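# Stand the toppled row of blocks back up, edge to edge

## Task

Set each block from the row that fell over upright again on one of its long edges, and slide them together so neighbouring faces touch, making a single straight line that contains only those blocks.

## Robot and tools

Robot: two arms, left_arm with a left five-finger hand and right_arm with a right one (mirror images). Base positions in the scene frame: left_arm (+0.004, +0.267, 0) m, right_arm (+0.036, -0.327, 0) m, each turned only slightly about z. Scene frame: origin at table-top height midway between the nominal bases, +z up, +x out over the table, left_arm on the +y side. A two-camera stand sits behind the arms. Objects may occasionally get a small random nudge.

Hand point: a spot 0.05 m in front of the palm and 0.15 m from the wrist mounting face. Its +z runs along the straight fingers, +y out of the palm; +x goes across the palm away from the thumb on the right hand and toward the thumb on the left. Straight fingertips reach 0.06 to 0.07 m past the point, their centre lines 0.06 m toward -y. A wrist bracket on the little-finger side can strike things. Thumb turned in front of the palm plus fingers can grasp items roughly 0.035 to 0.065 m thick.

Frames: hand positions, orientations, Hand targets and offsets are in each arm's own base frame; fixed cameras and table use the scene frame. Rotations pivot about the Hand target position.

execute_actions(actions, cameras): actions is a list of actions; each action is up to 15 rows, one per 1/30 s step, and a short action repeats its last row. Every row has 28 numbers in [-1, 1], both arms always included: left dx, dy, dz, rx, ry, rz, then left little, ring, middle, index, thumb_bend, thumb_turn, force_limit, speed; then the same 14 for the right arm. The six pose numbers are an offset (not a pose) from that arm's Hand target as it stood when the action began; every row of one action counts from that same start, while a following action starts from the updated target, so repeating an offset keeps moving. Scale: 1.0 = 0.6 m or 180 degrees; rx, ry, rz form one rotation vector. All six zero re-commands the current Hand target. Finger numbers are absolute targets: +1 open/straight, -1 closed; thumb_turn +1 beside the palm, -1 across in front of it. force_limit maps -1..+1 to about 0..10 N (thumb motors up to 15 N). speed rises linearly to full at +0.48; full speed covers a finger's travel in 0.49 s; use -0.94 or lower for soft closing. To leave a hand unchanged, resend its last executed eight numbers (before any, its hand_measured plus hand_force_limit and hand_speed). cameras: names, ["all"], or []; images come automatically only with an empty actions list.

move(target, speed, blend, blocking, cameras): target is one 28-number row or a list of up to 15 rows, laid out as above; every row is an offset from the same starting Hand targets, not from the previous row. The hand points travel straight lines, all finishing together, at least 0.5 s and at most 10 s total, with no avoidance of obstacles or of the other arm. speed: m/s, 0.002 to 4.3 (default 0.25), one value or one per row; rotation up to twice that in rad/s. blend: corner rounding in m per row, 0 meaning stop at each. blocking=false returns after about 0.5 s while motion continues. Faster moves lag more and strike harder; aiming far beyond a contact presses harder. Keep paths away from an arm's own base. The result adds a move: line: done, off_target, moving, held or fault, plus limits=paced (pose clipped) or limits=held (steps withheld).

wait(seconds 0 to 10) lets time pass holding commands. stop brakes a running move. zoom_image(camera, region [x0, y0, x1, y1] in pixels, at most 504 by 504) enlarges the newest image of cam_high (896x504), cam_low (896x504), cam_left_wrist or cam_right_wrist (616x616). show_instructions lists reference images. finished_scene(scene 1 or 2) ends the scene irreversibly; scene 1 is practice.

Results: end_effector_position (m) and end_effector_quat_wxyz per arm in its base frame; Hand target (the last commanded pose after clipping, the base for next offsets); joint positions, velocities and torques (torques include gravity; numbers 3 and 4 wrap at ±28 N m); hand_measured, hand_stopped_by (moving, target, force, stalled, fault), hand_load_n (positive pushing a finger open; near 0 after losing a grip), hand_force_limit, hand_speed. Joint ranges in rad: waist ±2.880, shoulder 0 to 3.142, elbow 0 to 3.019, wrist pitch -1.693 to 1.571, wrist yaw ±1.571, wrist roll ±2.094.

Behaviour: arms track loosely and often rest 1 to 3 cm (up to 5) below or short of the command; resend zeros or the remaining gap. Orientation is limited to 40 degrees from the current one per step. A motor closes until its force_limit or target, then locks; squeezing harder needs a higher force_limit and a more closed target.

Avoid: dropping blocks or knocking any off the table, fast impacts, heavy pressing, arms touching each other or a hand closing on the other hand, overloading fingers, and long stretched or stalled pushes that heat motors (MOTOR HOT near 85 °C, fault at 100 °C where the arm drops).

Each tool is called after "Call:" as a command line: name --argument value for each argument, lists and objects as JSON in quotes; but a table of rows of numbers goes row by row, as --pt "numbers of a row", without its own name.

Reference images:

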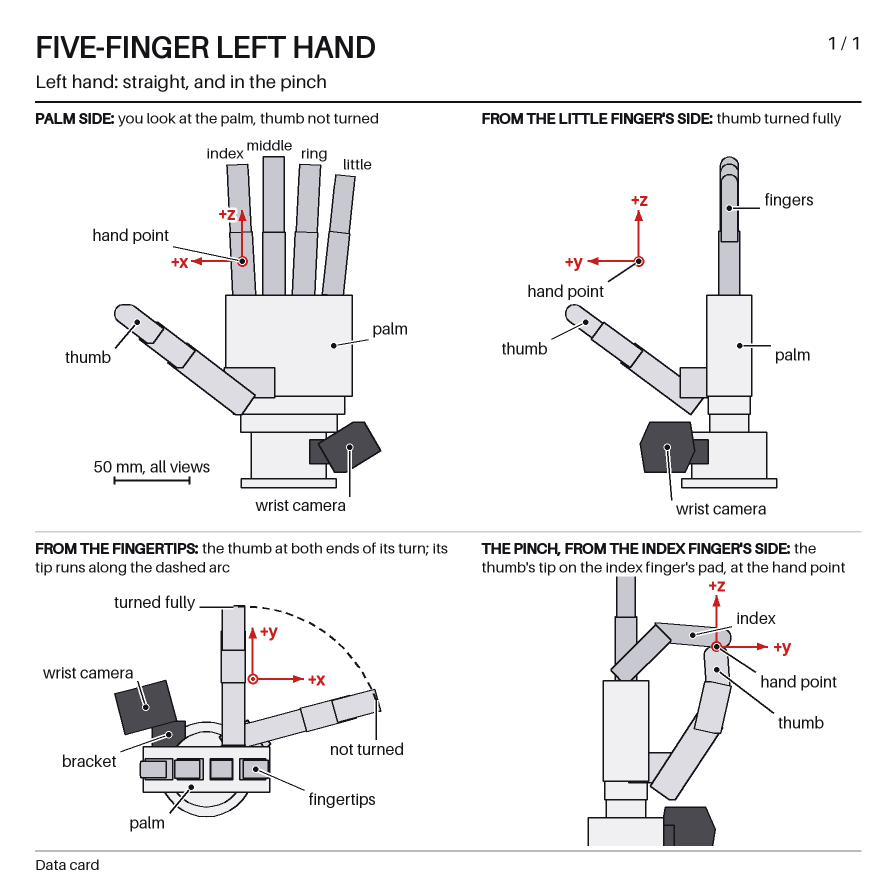

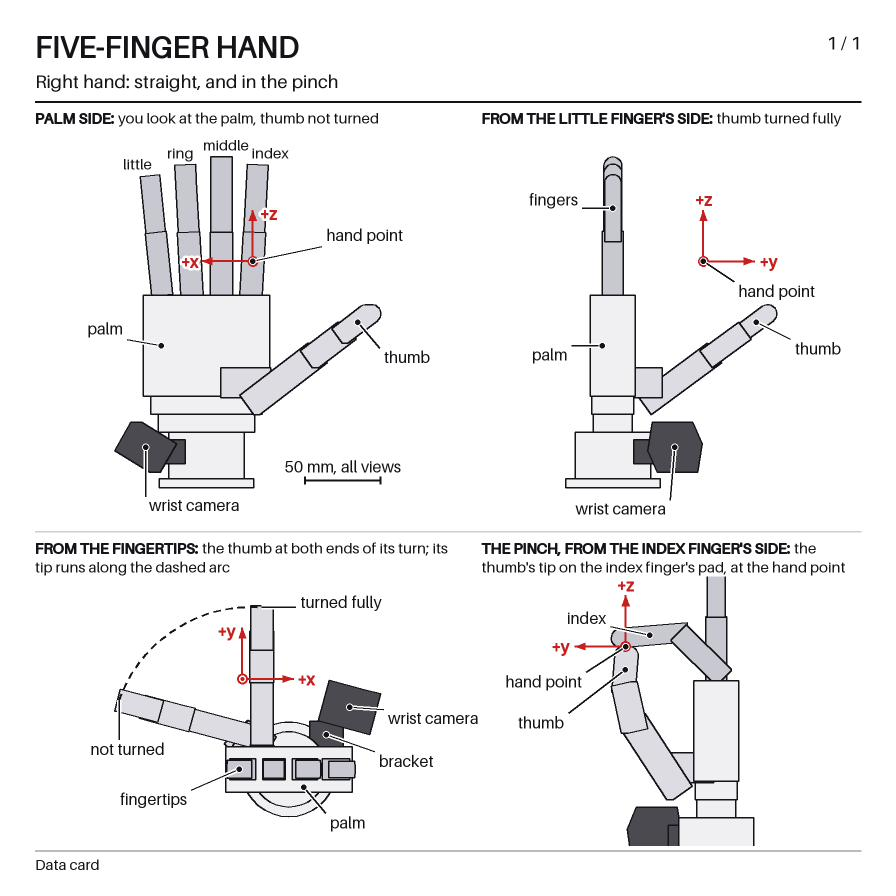

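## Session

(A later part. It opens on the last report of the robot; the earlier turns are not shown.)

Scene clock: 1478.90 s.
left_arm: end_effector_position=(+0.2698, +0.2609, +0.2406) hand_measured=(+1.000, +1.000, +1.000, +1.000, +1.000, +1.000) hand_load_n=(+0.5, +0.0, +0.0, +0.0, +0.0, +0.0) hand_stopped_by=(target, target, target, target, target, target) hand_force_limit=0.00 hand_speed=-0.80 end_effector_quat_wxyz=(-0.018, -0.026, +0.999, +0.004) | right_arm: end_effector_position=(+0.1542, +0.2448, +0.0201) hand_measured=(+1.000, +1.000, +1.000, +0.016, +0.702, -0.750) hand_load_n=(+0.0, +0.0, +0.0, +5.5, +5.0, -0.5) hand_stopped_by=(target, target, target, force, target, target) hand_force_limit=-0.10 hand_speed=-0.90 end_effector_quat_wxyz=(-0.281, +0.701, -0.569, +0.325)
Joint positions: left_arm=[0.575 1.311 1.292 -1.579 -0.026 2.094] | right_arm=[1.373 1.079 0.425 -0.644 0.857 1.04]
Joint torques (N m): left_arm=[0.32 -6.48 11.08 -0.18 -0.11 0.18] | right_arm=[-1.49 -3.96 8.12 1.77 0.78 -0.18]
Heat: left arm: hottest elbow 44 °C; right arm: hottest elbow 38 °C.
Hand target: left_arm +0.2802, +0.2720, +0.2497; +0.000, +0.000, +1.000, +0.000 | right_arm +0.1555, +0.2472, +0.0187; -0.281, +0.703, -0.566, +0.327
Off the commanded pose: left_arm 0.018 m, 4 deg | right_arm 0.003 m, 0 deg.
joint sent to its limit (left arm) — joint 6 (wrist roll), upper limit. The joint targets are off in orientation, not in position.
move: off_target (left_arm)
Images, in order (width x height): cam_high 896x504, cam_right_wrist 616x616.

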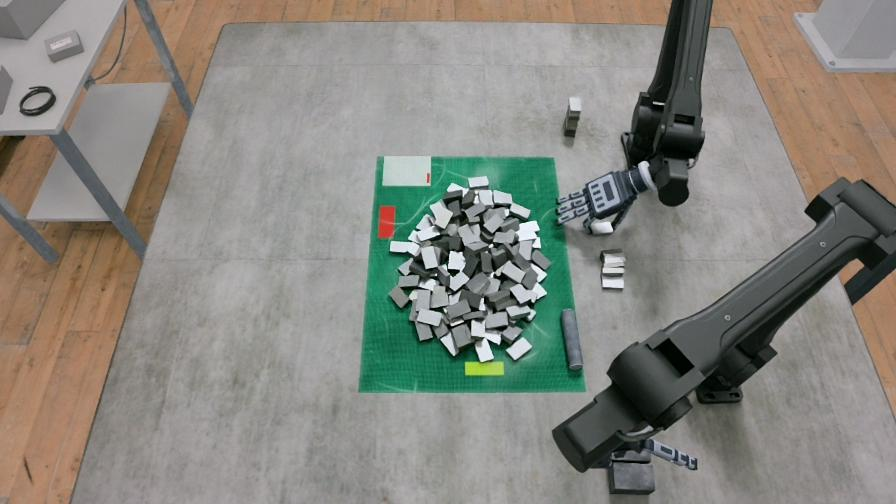

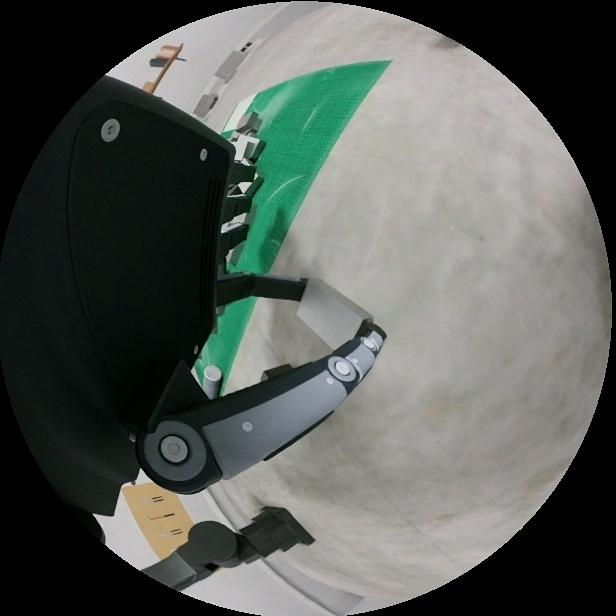

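Call:
move --pt "0 0 0 0 0 0 1 1 1 1 1 1 0.0 -0.8 0 0 -0.008 0 0 0 1 1 1 -0.2 0.7 -0.75 -0.1 -0.9" --speed 0.02

Call:
move --pt "0 0 0 0 0 0 1 1 1 1 1 1 0.0 -0.8 0 0 0 0 0 0 1 1 1 0.2 0.7 -0.75 -0.1 -0.8" --speed 0.02 --cameras '["cam_high","cam_right_wrist"]'

Call:
zoom_image --camera "cam_high" --region '[560, 190, 660, 300]'

Call:
zoom_image --camera "cam_right_wrist" --region '[240, 230, 430, 390]'

Scene clock: 1484.13 s.
left_arm: end_effector_position=(+0.2698, +0.2609, +0.2406) hand_measured=(+1.000, +1.000, +1.000, +1.000, +1.000, +1.000) hand_load_n=(+0.0, +0.0, +0.0, +0.0, -0.5, +0.0) hand_stopped_by=(target, target, target, target, target, target) hand_force_limit=0.00 hand_speed=-0.80 end_effector_quat_wxyz=(-0.018, -0.026, +0.999, +0.004) | right_arm: end_effector_position=(+0.1544, +0.2455, +0.0172) hand_measured=(+1.000, +1.000, +1.000, +0.016, +0.702, -0.750) hand_load_n=(+0.0, +0.0, +0.0, +4.0, +5.0, -0.5) hand_stopped_by=(target, target, target, force, target, target) hand_force_limit=-0.10 hand_speed=-0.90 end_effector_quat_wxyz=(-0.282, +0.701, -0.568, +0.325)
Joint positions: left_arm=[0.575 1.311 1.292 -1.579 -0.026 2.094] | right_arm=[1.373 1.089 0.42 -0.626 0.858 1.038]
Joint torques (N m): left_arm=[0.32 -6.42 11.08 -0.2 -0.11 0.19] | right_arm=[-1.67 -3.55 7.98 1.62 0.73 -0.17]
Heat: left arm: hottest elbow 44 °C; right arm: hottest elbow 38 °C.
Hand target: left_arm +0.2802, +0.2720, +0.2497; +0.000, +0.000, +1.000, +0.000 | right_arm +0.1555, +0.2472, +0.0139; -0.281, +0.703, -0.566, +0.327
Off the commanded pose: left_arm 0.018 m, 4 deg | right_arm 0.004 m, 0 deg.
joint sent to its limit (left arm) — joint 6 (wrist roll), upper limit. The joint targets are off in orientation, not in position.
move: off_target (left_arm)

Scene clock: 1484.73 s.
left_arm: end_effector_position=(+0.2698, +0.2609, +0.2406) hand_measured=(+1.000, +1.000, +1.000, +1.000, +1.000, +1.000) hand_load_n=(+0.0, +0.0, +0.0, +0.0, +0.0, +0.0) hand_stopped_by=(target, target, target, target, target, target) hand_force_limit=0.00 hand_speed=-0.80 end_effector_quat_wxyz=(-0.018, -0.026, +0.999, +0.004) | right_arm: end_effector_position=(+0.1538, +0.2463, +0.0177) hand_measured=(+1.000, +1.000, +1.000, +0.198, +0.700, -0.750) hand_load_n=(+0.0, +0.0, +0.0, -10.5, +0.0, +0.0) hand_stopped_by=(target, target, target, target, target, target) hand_force_limit=-0.10 hand_speed=-0.80 end_effector_quat_wxyz=(-0.284, +0.702, -0.566, +0.326)
Joint positions: left_arm=[0.575 1.311 1.292 -1.579 -0.026 2.094] | right_arm=[1.379 1.089 0.42 -0.625 0.863 1.037]
Joint torques (N m): left_arm=[0.32 -6.48 11.1 -0.2 -0.11 0.19] | right_arm=[-2.02 -3.78 7.62 1.59 0.65 -0.18]
Heat: left arm: hottest elbow 44 °C; right arm: hottest elbow 38 °C.
Hand target: left_arm +0.2802, +0.2720, +0.2497; +0.000, +0.000, +1.000, +0.000 | right_arm +0.1555, +0.2472, +0.0139; -0.281, +0.703, -0.566, +0.327
Off the commanded pose: left_arm 0.018 m, 4 deg | right_arm 0.004 m, 0 deg.
joint sent to its limit (left arm) — joint 6 (wrist roll), upper limit. The joint targets are off in orientation, not in position.
move: off_target (left_arm)
Images, in order (width x height): cam_high 896x504, cam_right_wrist 616x616.

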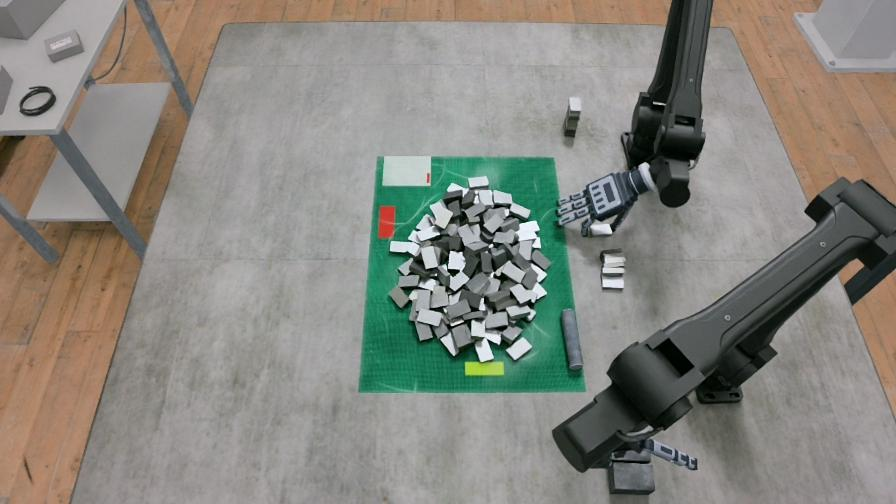

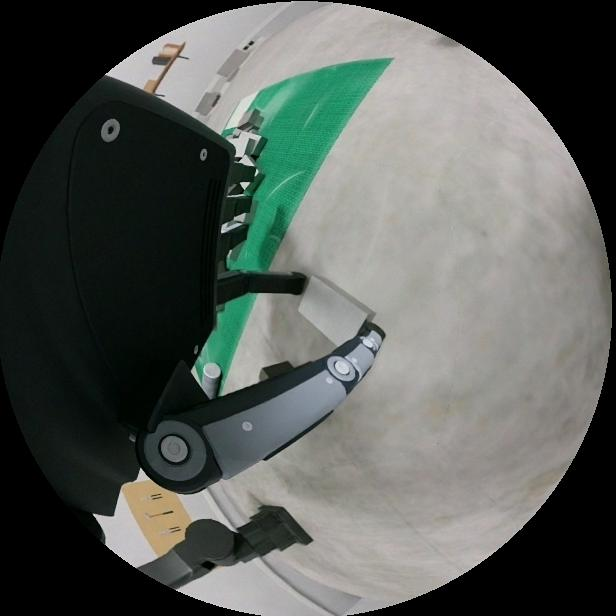

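Scaled by 4.582 from the camera's 896x504 image, which has a finer 1280x720 frame.

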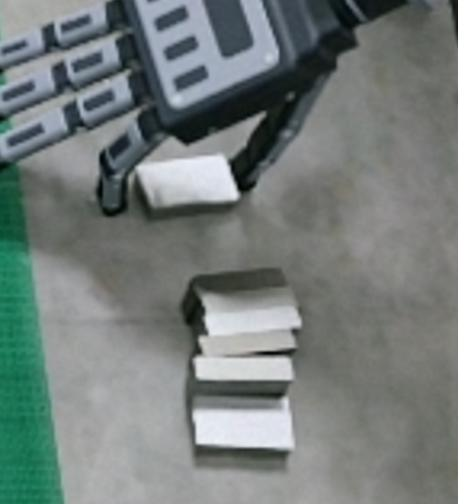

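Scaled by 2.653 from the camera's 616x616 image, which has a finer 880x880 frame.

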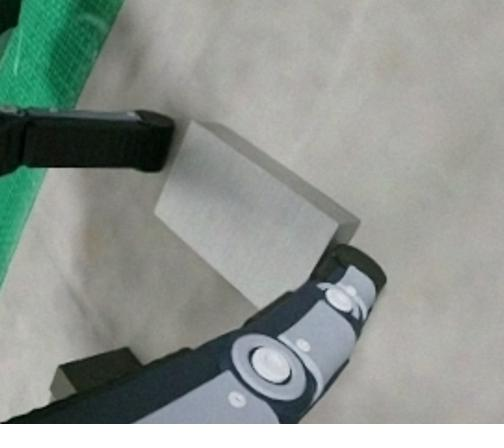

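Call:
move --pt "0 0 0 0 0 0 1 1 1 1 1 1 0.0 -0.8 0 0.0 0.06 0 0 0 1 1 1 0.2 0.7 -0.75 -0.1 -0.8" --pt "0 0 0 0 0 0 1 1 1 1 1 1 0.0 -0.8 0 0.03 0.1 -0.15 0 0 1 1 1 0.2 0.7 -0.75 -0.1 -0.8" --speed 0.06 --cameras '["cam_high","cam_right_wrist"]'

Call:
zoom_image --camera "cam_high" --region '[560, 190, 660, 300]'

Call:
zoom_image --camera "cam_right_wrist" --region '[240, 230, 430, 390]'

Scene clock: 1499.17 s.
left_arm: end_effector_position=(+0.2698, +0.2609, +0.2406) hand_measured=(+1.000, +1.000, +1.000, +1.000, +1.000, +1.000) hand_load_n=(+0.0, +0.0, +0.0, +0.0, +0.0, +0.0) hand_stopped_by=(target, target, target, target, target, target) hand_force_limit=0.00 hand_speed=-0.80 end_effector_quat_wxyz=(-0.018, -0.026, +0.999, +0.004) | right_arm: end_effector_position=(+0.1552, +0.2500, +0.0691) hand_measured=(+1.000, +1.000, +1.000, +0.198, +0.700, -0.750) hand_load_n=(+0.0, +0.0, +0.0, +0.0, +0.0, +0.0) hand_stopped_by=(target, target, target, target, target, target) hand_force_limit=-0.10 hand_speed=-0.80 end_effector_quat_wxyz=(-0.102, +0.751, -0.471, +0.451)
Joint positions: left_arm=[0.575 1.311 1.292 -1.579 -0.026 2.094] | right_arm=[1.423 1.374 0.79 -1.25 0.936 1.107]
Joint torques (N m): left_arm=[0.32 -6.48 11.1 -0.2 -0.11 0.18] | right_arm=[-0.85 -7.59 10.59 -0.12 0.76 0.04]
Heat: left arm: hottest elbow 44 °C; right arm: hottest elbow 39 °C.
Hand target: left_arm +0.2802, +0.2720, +0.2497; +0.000, +0.000, +1.000, +0.000 | right_arm +0.1555, +0.2653, +0.0739; -0.110, +0.749, -0.474, +0.450
Off the commanded pose: left_arm 0.018 m, 4 deg | right_arm 0.016 m, 1 deg.
joint sent to its limit (left arm) — joint 6 (wrist roll), upper limit. The joint targets are off in orientation, not in position.
move: off_target (left_arm, right_arm)
Images, in order (width x height): cam_high 896x504, cam_right_wrist 616x616.

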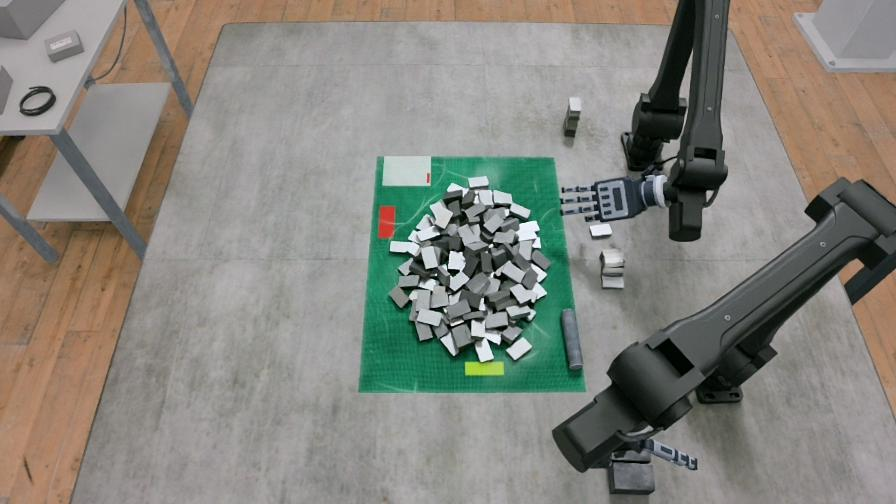

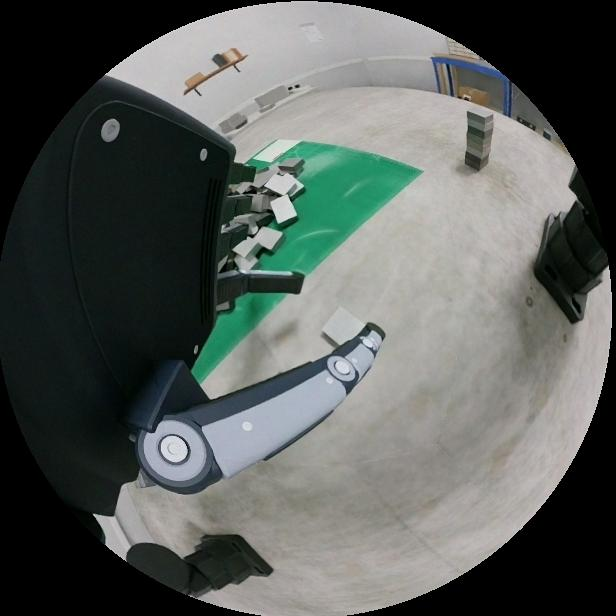

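Scaled by 4.582 from the camera's 896x504 image, which has a finer 1280x720 frame.

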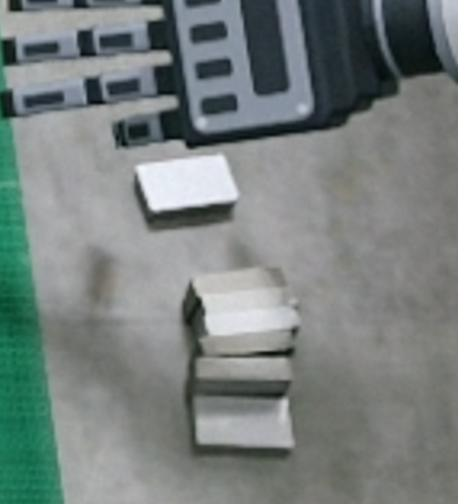

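Scaled by 2.653 from the camera's 616x616 image, which has a finer 880x880 frame.

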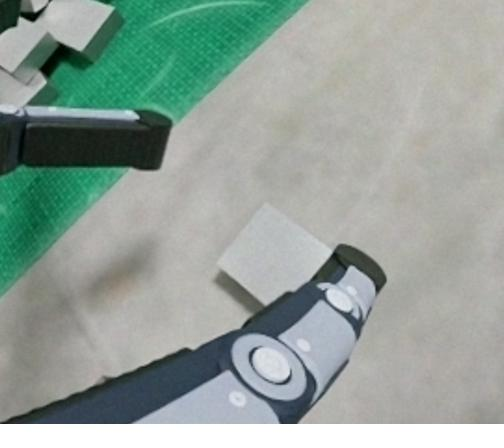

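Call:
move --target '[0,0,0,0,0,0,1,1,1,1,1,1,0.0,-0.8,0.0,-0.005,-0.05,0.0035,-0.03,0,1,1,1,0.2,0.7,-0.75,-0.1,-0.8]' --speed 0.05 --cameras '["cam_high","cam_right_wrist"]'

Call:
zoom_image --camera "cam_high" --region '[560, 190, 660, 300]'

Call:
zoom_image --camera "cam_right_wrist" --region '[240, 230, 430, 390]'

Scene clock: 1516.67 s.
left_arm: end_effector_position=(+0.2698, +0.2609, +0.2406) hand_measured=(+1.000, +1.000, +1.000, +1.000, +1.000, +1.000) hand_load_n=(+0.0, +0.5, +0.0, +0.0, +0.0, +0.0) hand_stopped_by=(target, target, target, target, target, target) hand_force_limit=0.00 hand_speed=-0.80 end_effector_quat_wxyz=(-0.018, -0.026, +0.999, +0.004) | right_arm: end_effector_position=(+0.1571, +0.2598, +0.0502) hand_measured=(+1.000, +1.000, +1.000, +0.198, +0.700, -0.750) hand_load_n=(+0.0, +0.0, -0.5, +0.0, +0.0, +0.0) hand_stopped_by=(target, target, target, target, target, target) hand_force_limit=-0.10 hand_speed=-0.80 end_effector_quat_wxyz=(-0.135, +0.727, -0.472, +0.480)
Joint positions: left_arm=[0.575 1.311 1.292 -1.579 -0.026 2.094] | right_arm=[1.468 1.452 0.772 -1.219 1.012 1.233]
Joint torques (N m): left_arm=[0.26 -6.48 11.1 -0.2 -0.11 0.19] | right_arm=[-0.91 -8.47 6.76 0.21 0.79 0.08]
Heat: left arm: hottest elbow 44 °C; right arm: hottest elbow 39 °C.
Hand target: left_arm +0.2802, +0.2720, +0.2497; +0.000, +0.000, +1.000, +0.000 | right_arm +0.1555, +0.2622, +0.0440; -0.136, +0.726, -0.470, +0.482
Off the commanded pose: left_arm 0.018 m, 4 deg | right_arm 0.007 m, 0 deg.
joint sent to its limit (left arm) — joint 6 (wrist roll), upper limit. The joint targets are off in orientation, not in position.
move: off_target (left_arm)
Images, in order (width x height): cam_high 896x504, cam_right_wrist 616x616.

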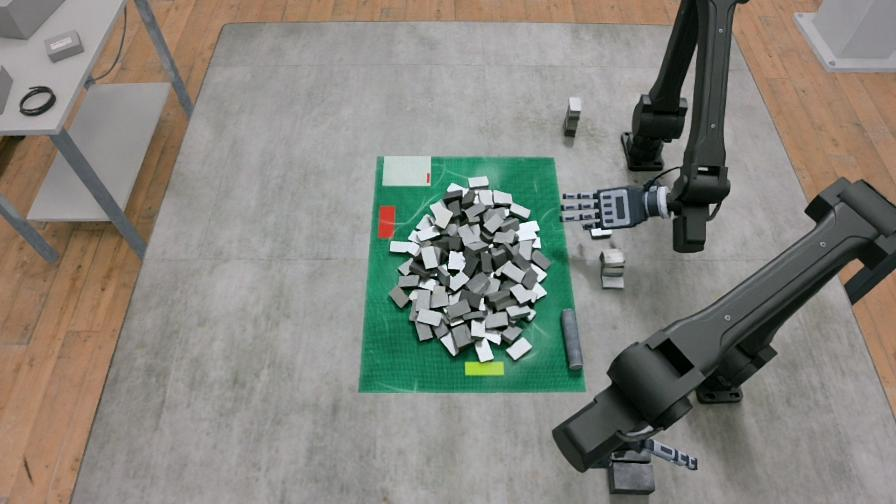

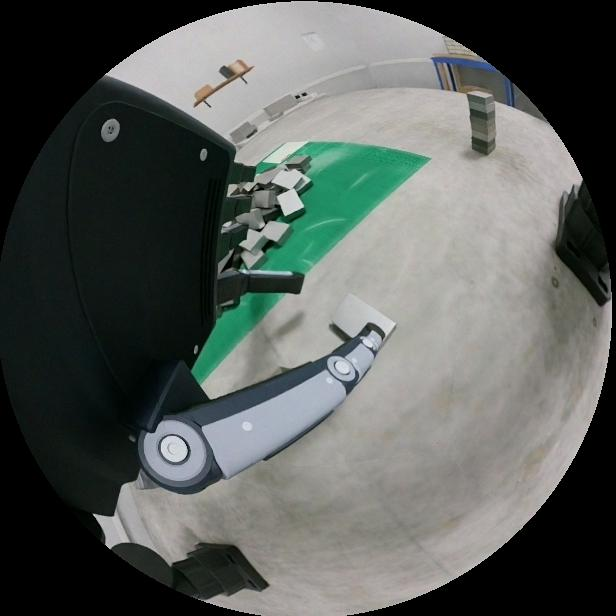

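Scaled by 4.582 from the camera's 896x504 image, which has a finer 1280x720 frame.

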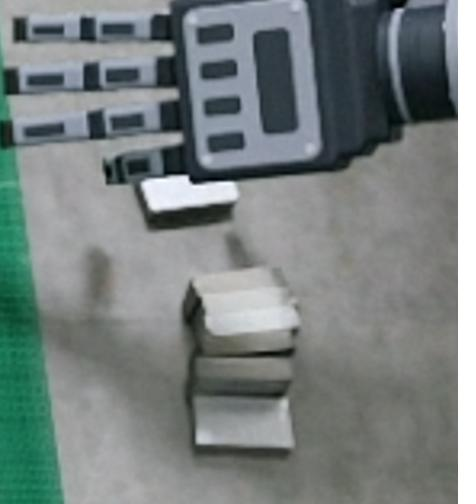

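Scaled by 2.653 from the camera's 616x616 image, which has a finer 880x880 frame.

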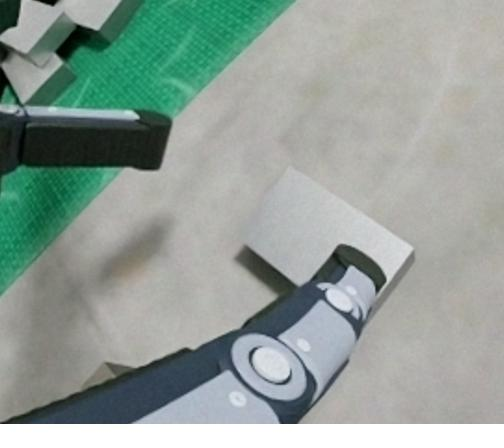

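Call:
move --target '[0,0,0,0,0,0,1,1,1,1,1,1,0.0,-0.8,0.0,0,-0.033,0,0,0,1,1,1,0.2,0.7,-0.75,-0.1,-0.8]' --speed 0.04 --cameras '["cam_high","cam_right_wrist"]'

Call:
zoom_image --camera "cam_right_wrist" --region '[240, 230, 430, 390]'

Scene clock: 1524.53 s.
left_arm: end_effector_position=(+0.2698, +0.2609, +0.2406) hand_measured=(+1.000, +1.000, +1.000, +1.000, +1.000, +1.000) hand_load_n=(+0.0, +0.0, +0.0, +0.0, +0.0, +0.0) hand_stopped_by=(target, target, target, target, target, target) hand_force_limit=0.00 hand_speed=-0.80 end_effector_quat_wxyz=(-0.018, -0.026, +0.999, +0.004) | right_arm: end_effector_position=(+0.1571, +0.2609, +0.0307) hand_measured=(+1.000, +1.000, +1.000, +0.198, +0.700, -0.750) hand_load_n=(+0.0, +0.5, +0.0, +0.0, +0.0, +0.0) hand_stopped_by=(target, target, target, target, target, target) hand_force_limit=-0.10 hand_speed=-0.80 end_effector_quat_wxyz=(-0.136, +0.726, -0.473, +0.480)
Joint positions: left_arm=[0.575 1.311 1.292 -1.579 -0.026 2.094] | right_arm=[1.468 1.494 0.752 -1.155 1.012 1.234]
Joint torques (N m): left_arm=[0.26 -6.48 11.08 -0.2 -0.11 0.18] | right_arm=[-0.62 -8.88 6.31 0.59 0.78 0.04]
Heat: left arm: hottest elbow 44 °C; right arm: hottest elbow 39 °C.
Hand target: left_arm +0.2802, +0.2720, +0.2497; +0.000, +0.000, +1.000, +0.000 | right_arm +0.1555, +0.2622, +0.0241; -0.136, +0.726, -0.470, +0.482
Off the commanded pose: left_arm 0.018 m, 4 deg | right_arm 0.007 m, 0 deg.
joint sent to its limit (left arm) — joint 6 (wrist roll), upper limit. The joint targets are off in orientation, not in position.
move: off_target (left_arm)
Images, in order (width x height): cam_high 896x504, cam_right_wrist 616x616.

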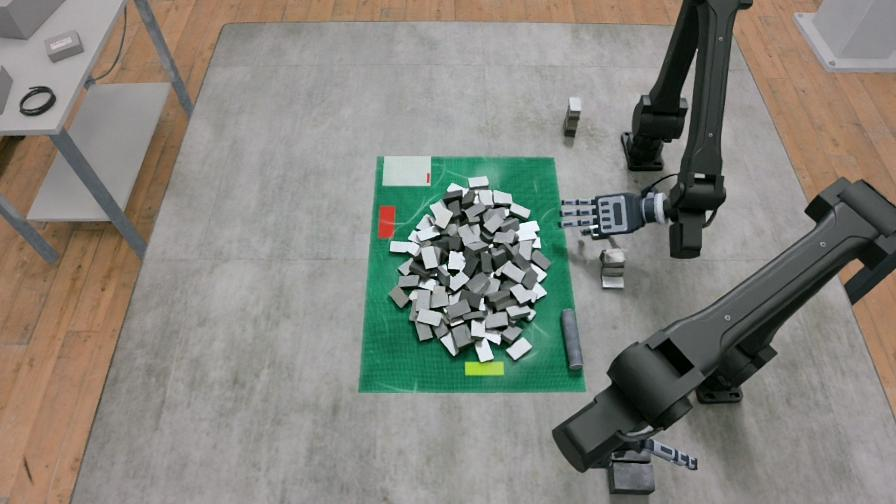

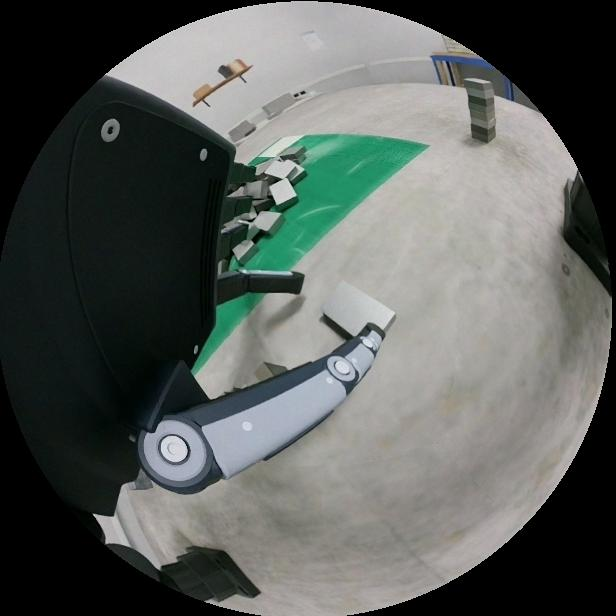

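Scaled by 2.653 from the camera's 616x616 image, which has a finer 880x880 frame.

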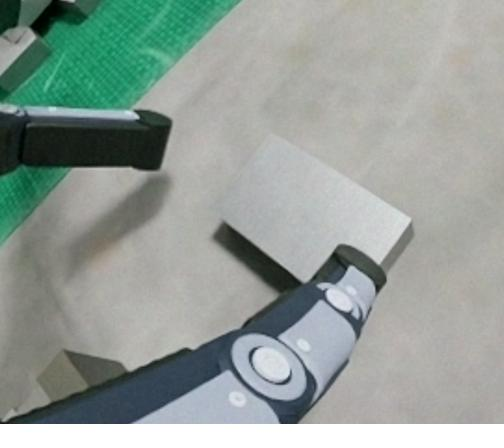

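Call:
move --target '[0,0,0,0,0,0,1,1,1,1,1,1,0.0,-0.8,-0.01,-0.016,-0.006,0,0,0,1,1,1,0.2,0.7,-0.75,-0.1,-0.8]' --speed 0.04 --cameras '["cam_high","cam_right_wrist"]'

Call:
zoom_image --camera "cam_right_wrist" --region '[240, 230, 430, 390]'

Scene clock: 1540.30 s.
left_arm: end_effector_position=(+0.2698, +0.2609, +0.2406) hand_measured=(+1.000, +1.000, +1.000, +1.000, +1.000, +1.000) hand_load_n=(+0.0, +0.0, +0.0, +0.0, +0.0, +0.0) hand_stopped_by=(target, target, target, target, target, target) hand_force_limit=0.00 hand_speed=-0.80 end_effector_quat_wxyz=(-0.018, -0.026, +0.999, +0.004) | right_arm: end_effector_position=(+0.1522, +0.2523, +0.0247) hand_measured=(+1.000, +1.000, +1.000, +0.198, +0.700, -0.750) hand_load_n=(+0.0, +0.0, +0.0, +0.0, +0.0, +0.0) hand_stopped_by=(target, target, target, target, target, target) hand_force_limit=-0.10 hand_speed=-0.80 end_effector_quat_wxyz=(-0.136, +0.726, -0.471, +0.482)
Joint positions: left_arm=[0.575 1.311 1.292 -1.579 -0.026 2.094] | right_arm=[1.484 1.494 0.725 -1.155 1.012 1.262]
Joint torques (N m): left_arm=[0.32 -6.48 11.1 -0.2 -0.11 0.19] | right_arm=[-0.73 -9.11 6.22 -0.13 0.63 0.09]
Heat: left arm: hottest elbow 44 °C; right arm: hottest elbow 38 °C.
Hand target: left_arm +0.2802, +0.2720, +0.2497; +0.000, +0.000, +1.000, +0.000 | right_arm +0.1495, +0.2527, +0.0206; -0.136, +0.726, -0.470, +0.482
Off the commanded pose: left_arm 0.018 m, 4 deg | right_arm 0.005 m, 0 deg.
joint sent to its limit (left arm) — joint 6 (wrist roll), upper limit. The joint targets are off in orientation, not in position.
move: off_target (left_arm)
Images, in order (width x height): cam_high 896x504, cam_right_wrist 616x616.

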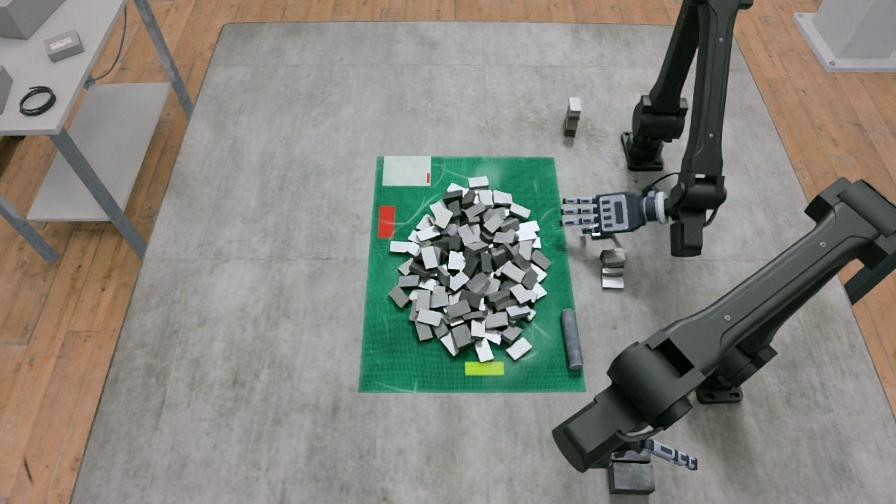

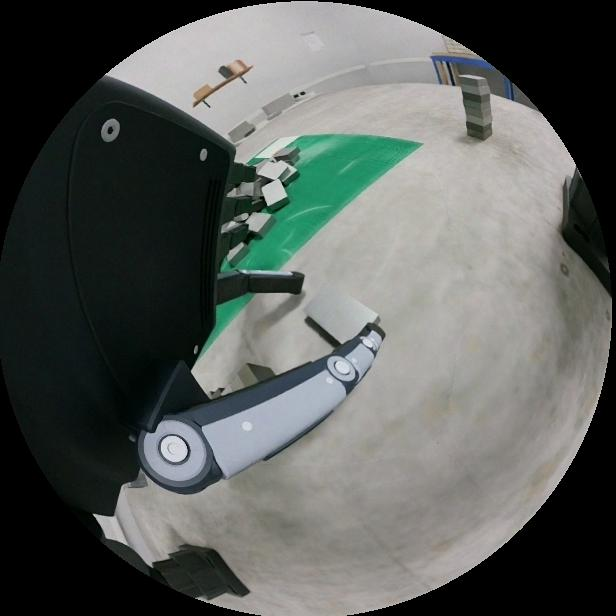

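Scaled by 2.653 from the camera's 616x616 image, which has a finer 880x880 frame.

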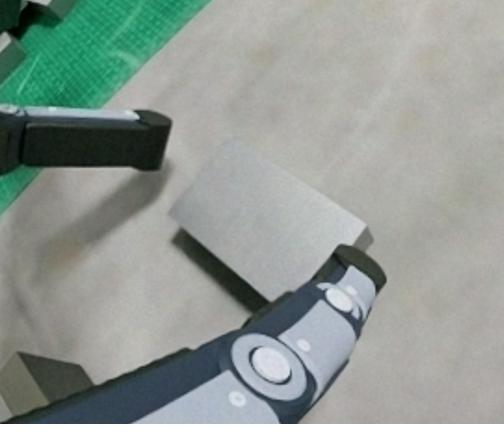

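Call:
move --pt "0 0 0 0 0 0 1 1 1 1 1 1 0.0 -0.8 -0.0085 0 0 0 0 0 1 1 1 0.2 0.7 -0.75 -0.1 -0.8" --pt "0 0 0 0 0 0 1 1 1 1 1 1 0.0 -0.8 -0.0085 0 -0.013 0 0 0 1 1 1 0.2 0.7 -0.75 -0.1 -0.8" --speed 0.03 --cameras '["cam_high","cam_right_wrist"]'

Call:
zoom_image --camera "cam_right_wrist" --region '[240, 230, 430, 390]'

Scene clock: 1549.20 s.
left_arm: end_effector_position=(+0.2698, +0.2609, +0.2406) hand_measured=(+1.000, +1.000, +1.000, +1.000, +1.000, +1.000) hand_load_n=(+0.0, +0.0, +0.0, +0.0, +0.0, +0.0) hand_stopped_by=(target, target, target, target, target, target) hand_force_limit=0.00 hand_speed=-0.80 end_effector_quat_wxyz=(-0.018, -0.026, +0.999, +0.004) | right_arm: end_effector_position=(+0.1469, +0.2516, +0.0196) hand_measured=(+1.000, +1.000, +1.000, +0.198, +0.700, -0.750) hand_load_n=(+0.0, +0.0, -0.5, +0.0, +0.0, +0.0) hand_stopped_by=(target, target, target, target, target, target) hand_force_limit=-0.10 hand_speed=-0.80 end_effector_quat_wxyz=(-0.137, +0.726, -0.472, +0.482)
Joint positions: left_arm=[0.575 1.311 1.292 -1.579 -0.026 2.094] | right_arm=[1.501 1.508 0.72 -1.159 1.005 1.291]
Joint torques (N m): left_arm=[0.26 -6.48 11.1 -0.2 -0.11 0.19] | right_arm=[-0.44 -8.23 6.11 0.51 0.59 0.04]
Heat: left arm: hottest elbow 44 °C; right arm: hottest elbow 38 °C.
Hand target: left_arm +0.2802, +0.2720, +0.2497; +0.000, +0.000, +1.000, +0.000 | right_arm +0.1444, +0.2527, +0.0127; -0.136, +0.726, -0.470, +0.482
Off the commanded pose: left_arm 0.018 m, 4 deg | right_arm 0.007 m, 0 deg.
joint sent to its limit (left arm) — joint 6 (wrist roll), upper limit. The joint targets are off in orientation, not in position.
move: off_target (left_arm)
Images, in order (width x height): cam_high 896x504, cam_right_wrist 616x616.

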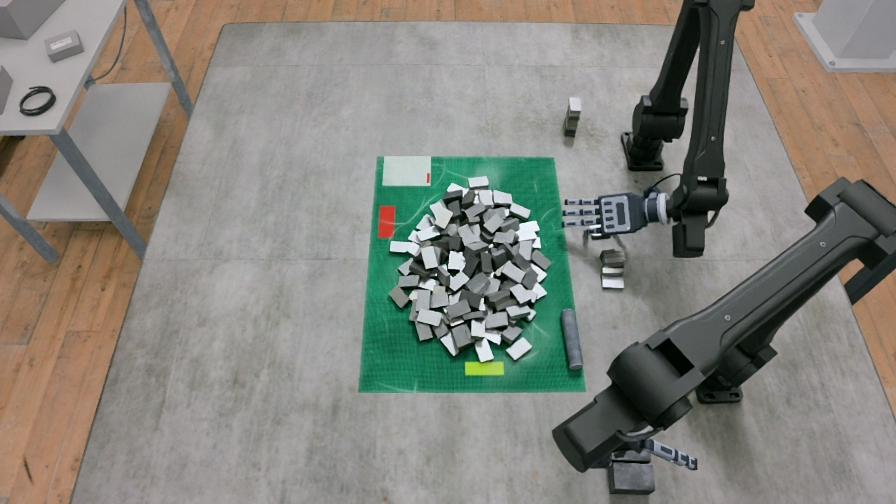

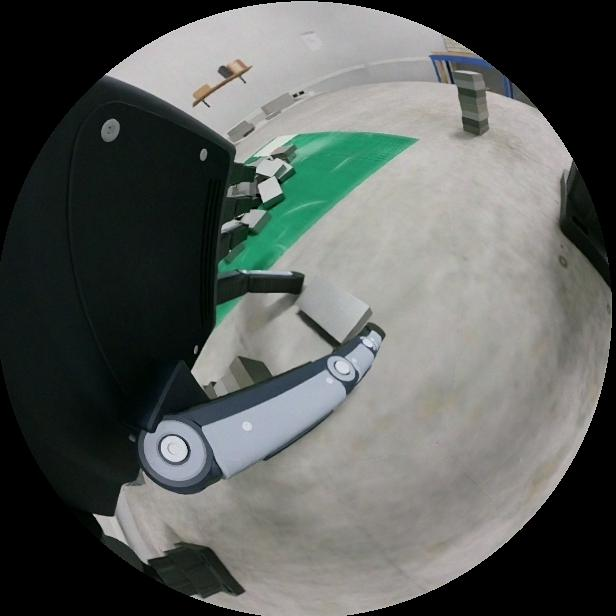

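Scaled by 2.653 from the camera's 616x616 image, which has a finer 880x880 frame.

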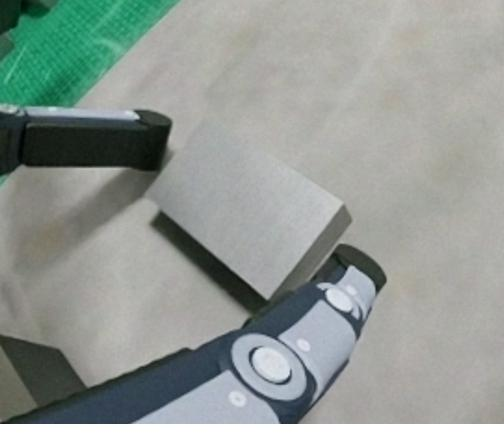

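Call:
move --pt "0 0 0 0 0 0 1 1 1 1 1 1 0.0 -0.8 0 0 -0.006 0 0 0 1 1 1 0.2 0.7 -0.75 -0.1 -0.8" --speed 0.03 --cameras '["cam_high","cam_right_wrist"]'

Call:
zoom_image --camera "cam_right_wrist" --region '[240, 230, 430, 390]'

Scene clock: 1554.00 s.
left_arm: end_effector_position=(+0.2698, +0.2609, +0.2406) hand_measured=(+1.000, +1.000, +1.000, +1.000, +1.000, +1.000) hand_load_n=(+0.0, +0.0, +0.0, +0.0, +0.0, +0.0) hand_stopped_by=(target, target, target, target, target, target) hand_force_limit=0.00 hand_speed=-0.80 end_effector_quat_wxyz=(-0.018, -0.026, +0.999, +0.004) | right_arm: end_effector_position=(+0.1470, +0.2530, +0.0173) hand_measured=(+1.000, +1.000, +1.000, +0.198, +0.700, -0.750) hand_load_n=(+0.0, +0.0, +0.0, +0.0, +0.0, +0.5) hand_stopped_by=(target, target, target, target, target, target) hand_force_limit=-0.10 hand_speed=-0.80 end_effector_quat_wxyz=(-0.138, +0.725, -0.472, +0.481)
Joint positions: left_arm=[0.575 1.311 1.292 -1.579 -0.026 2.094] | right_arm=[1.501 1.514 0.72 -1.15 1.005 1.291]
Joint torques (N m): left_arm=[0.32 -6.48 11.08 -0.2 -0.11 0.19] | right_arm=[-0.73 -7.82 5.5 0.5 0.64 0.11]
Heat: left arm: hottest elbow 44 °C; right arm: hottest elbow 38 °C.
Hand target: left_arm +0.2802, +0.2720, +0.2497; +0.000, +0.000, +1.000, +0.000 | right_arm +0.1444, +0.2526, +0.0092; -0.136, +0.726, -0.470, +0.482
Off the commanded pose: left_arm 0.018 m, 4 deg | right_arm 0.009 m, 0 deg.
joint sent to its limit (left arm) — joint 6 (wrist roll), upper limit. The joint targets are off in orientation, not in position.
move: off_target (left_arm)
Images, in order (width x height): cam_high 896x504, cam_right_wrist 616x616.

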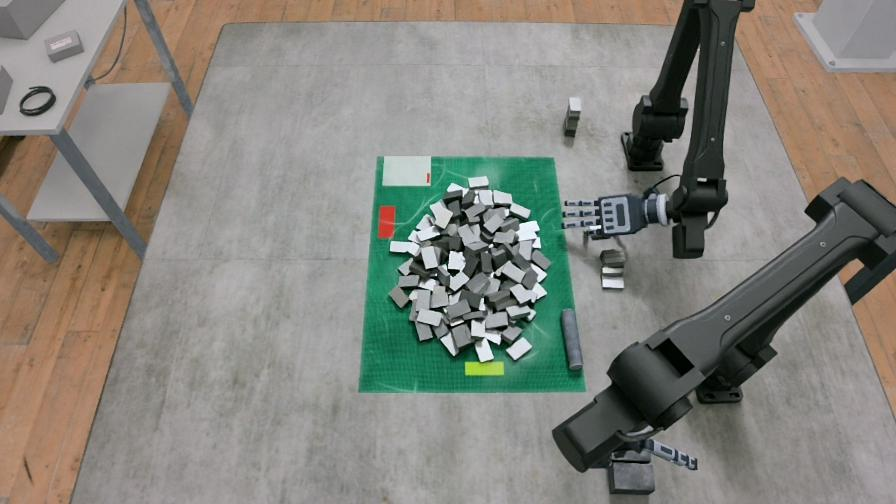

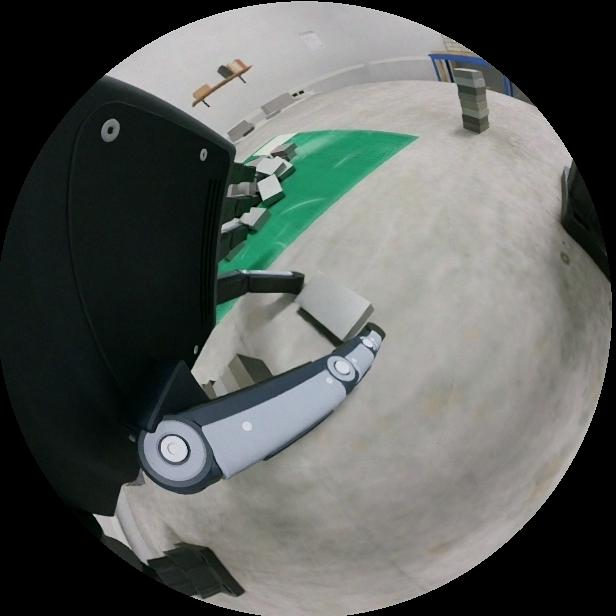

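Scaled by 2.653 from the camera's 616x616 image, which has a finer 880x880 frame.

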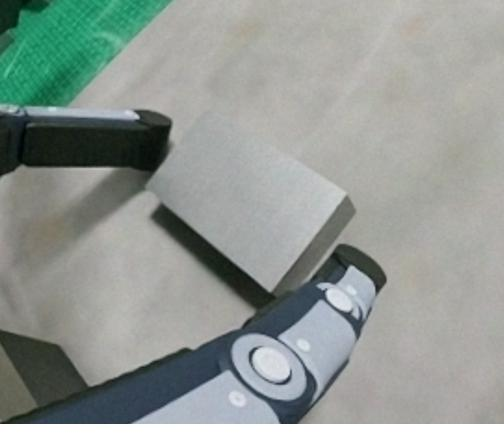

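Call:
move --pt "0 0 0 0 0 0 1 1 1 1 1 1 0.0 -0.8 0 0 -0.004 0 0 0 1 1 1 0.2 0.7 -0.75 -0.1 -0.8" --speed 0.03

Call:
move --pt "0 0 0 0 0 0 1 1 1 1 1 1 0.0 -0.8 0 0 0 0 0 0 1 1 1 -0.2 0.7 -0.75 -0.1 -0.9" --speed 0.03 --cameras '["cam_high","cam_right_wrist"]'

Call:
zoom_image --camera "cam_right_wrist" --region '[240, 230, 430, 390]'

Scene clock: 1559.47 s.
left_arm: end_effector_position=(+0.2698, +0.2609, +0.2406) hand_measured=(+1.000, +1.000, +1.000, +1.000, +1.000, +1.000) hand_load_n=(+0.0, +0.0, +0.0, +0.0, +0.0, +0.0) hand_stopped_by=(target, target, target, target, target, target) hand_force_limit=0.00 hand_speed=-0.80 end_effector_quat_wxyz=(-0.018, -0.026, +0.999, +0.004) | right_arm: end_effector_position=(+0.1472, +0.2530, +0.0170) hand_measured=(+1.000, +1.000, +1.000, +0.198, +0.700, -0.750) hand_load_n=(+0.0, +0.0, +0.0, -0.5, +0.0, +0.5) hand_stopped_by=(target, target, target, target, target, target) hand_force_limit=-0.10 hand_speed=-0.80 end_effector_quat_wxyz=(-0.139, +0.725, -0.472, +0.481)
Joint positions: left_arm=[0.575 1.311 1.292 -1.579 -0.026 2.094] | right_arm=[1.501 1.514 0.718 -1.146 1.007 1.291]
Joint torques (N m): left_arm=[0.26 -6.48 11.1 -0.2 -0.11 0.19] | right_arm=[-0.38 -7.77 5.67 0.46 0.54 0.01]
Heat: left arm: hottest elbow 45 °C; right arm: hottest elbow 38 °C.
Hand target: left_arm +0.2802, +0.2720, +0.2497; +0.000, +0.000, +1.000, +0.000 | right_arm +0.1444, +0.2527, +0.0068; -0.136, +0.726, -0.470, +0.482
Off the commanded pose: left_arm 0.018 m, 4 deg | right_arm 0.011 m, 1 deg.
joint sent to its limit (left arm) — joint 6 (wrist roll), upper limit. The joint targets are off in orientation, not in position.
move: off_target (left_arm, right_arm)

Scene clock: 1560.37 s.
left_arm: end_effector_position=(+0.2698, +0.2609, +0.2406) hand_measured=(+1.000, +1.000, +1.000, +1.000, +1.000, +1.000) hand_load_n=(+0.0, +0.0, +0.0, +0.0, +0.0, +0.0) hand_stopped_by=(target, target, target, target, target, target) hand_force_limit=0.00 hand_speed=-0.80 end_effector_quat_wxyz=(-0.018, -0.026, +0.999, +0.004) | right_arm: end_effector_position=(+0.1480, +0.2541, +0.0159) hand_measured=(+1.000, +1.000, +1.000, +0.024, +0.700, -0.750) hand_load_n=(+0.0, +0.0, +0.0, +5.0, +3.5, -0.5) hand_stopped_by=(target, target, target, force, target, target) hand_force_limit=-0.10 hand_speed=-0.90 end_effector_quat_wxyz=(-0.141, +0.724, -0.472, +0.482)
Joint positions: left_arm=[0.575 1.311 1.292 -1.579 -0.026 2.094] | right_arm=[1.501 1.519 0.718 -1.14 1.011 1.292]
Joint torques (N m): left_arm=[0.32 -6.48 11.08 -0.2 -0.11 0.19] | right_arm=[-0.44 -8.41 5.57 0.35 0.37 0.08]
Heat: left arm: hottest elbow 45 °C; right arm: hottest elbow 38 °C.
Hand target: left_arm +0.2802, +0.2720, +0.2497; +0.000, +0.000, +1.000, +0.000 | right_arm +0.1444, +0.2527, +0.0067; -0.136, +0.726, -0.470, +0.482
Off the commanded pose: left_arm 0.018 m, 4 deg | right_arm 0.010 m, 1 deg.
joint sent to its limit (left arm) — joint 6 (wrist roll), upper limit. The joint targets are off in orientation, not in position.
move: off_target (left_arm)
Images, in order (width x height): cam_high 896x504, cam_right_wrist 616x616.

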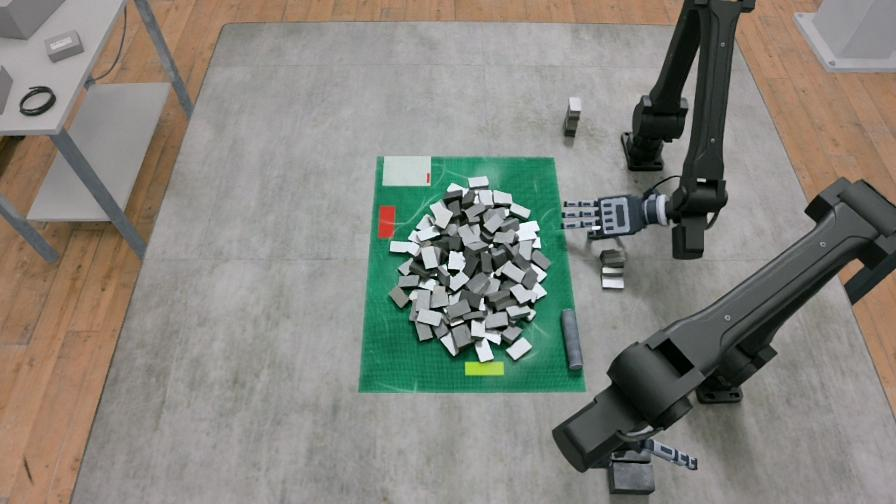

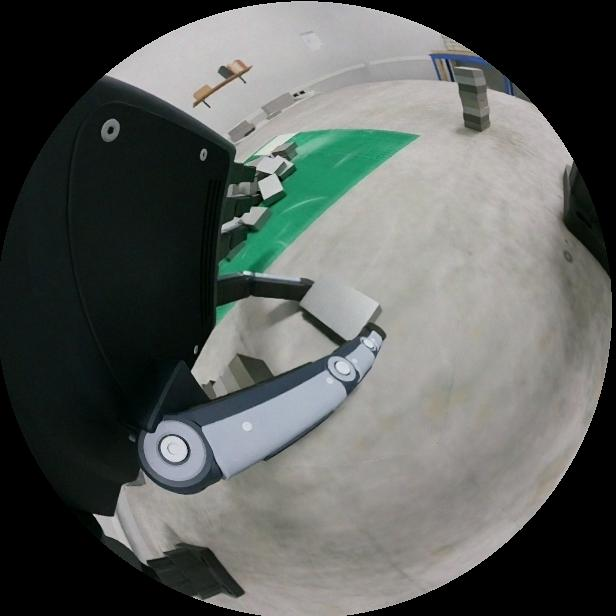

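Scaled by 2.653 from the camera's 616x616 image, which has a finer 880x880 frame.

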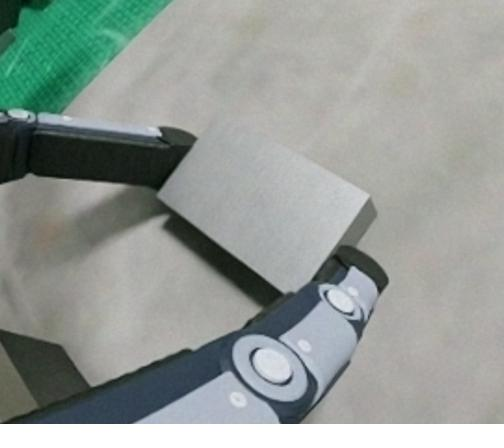

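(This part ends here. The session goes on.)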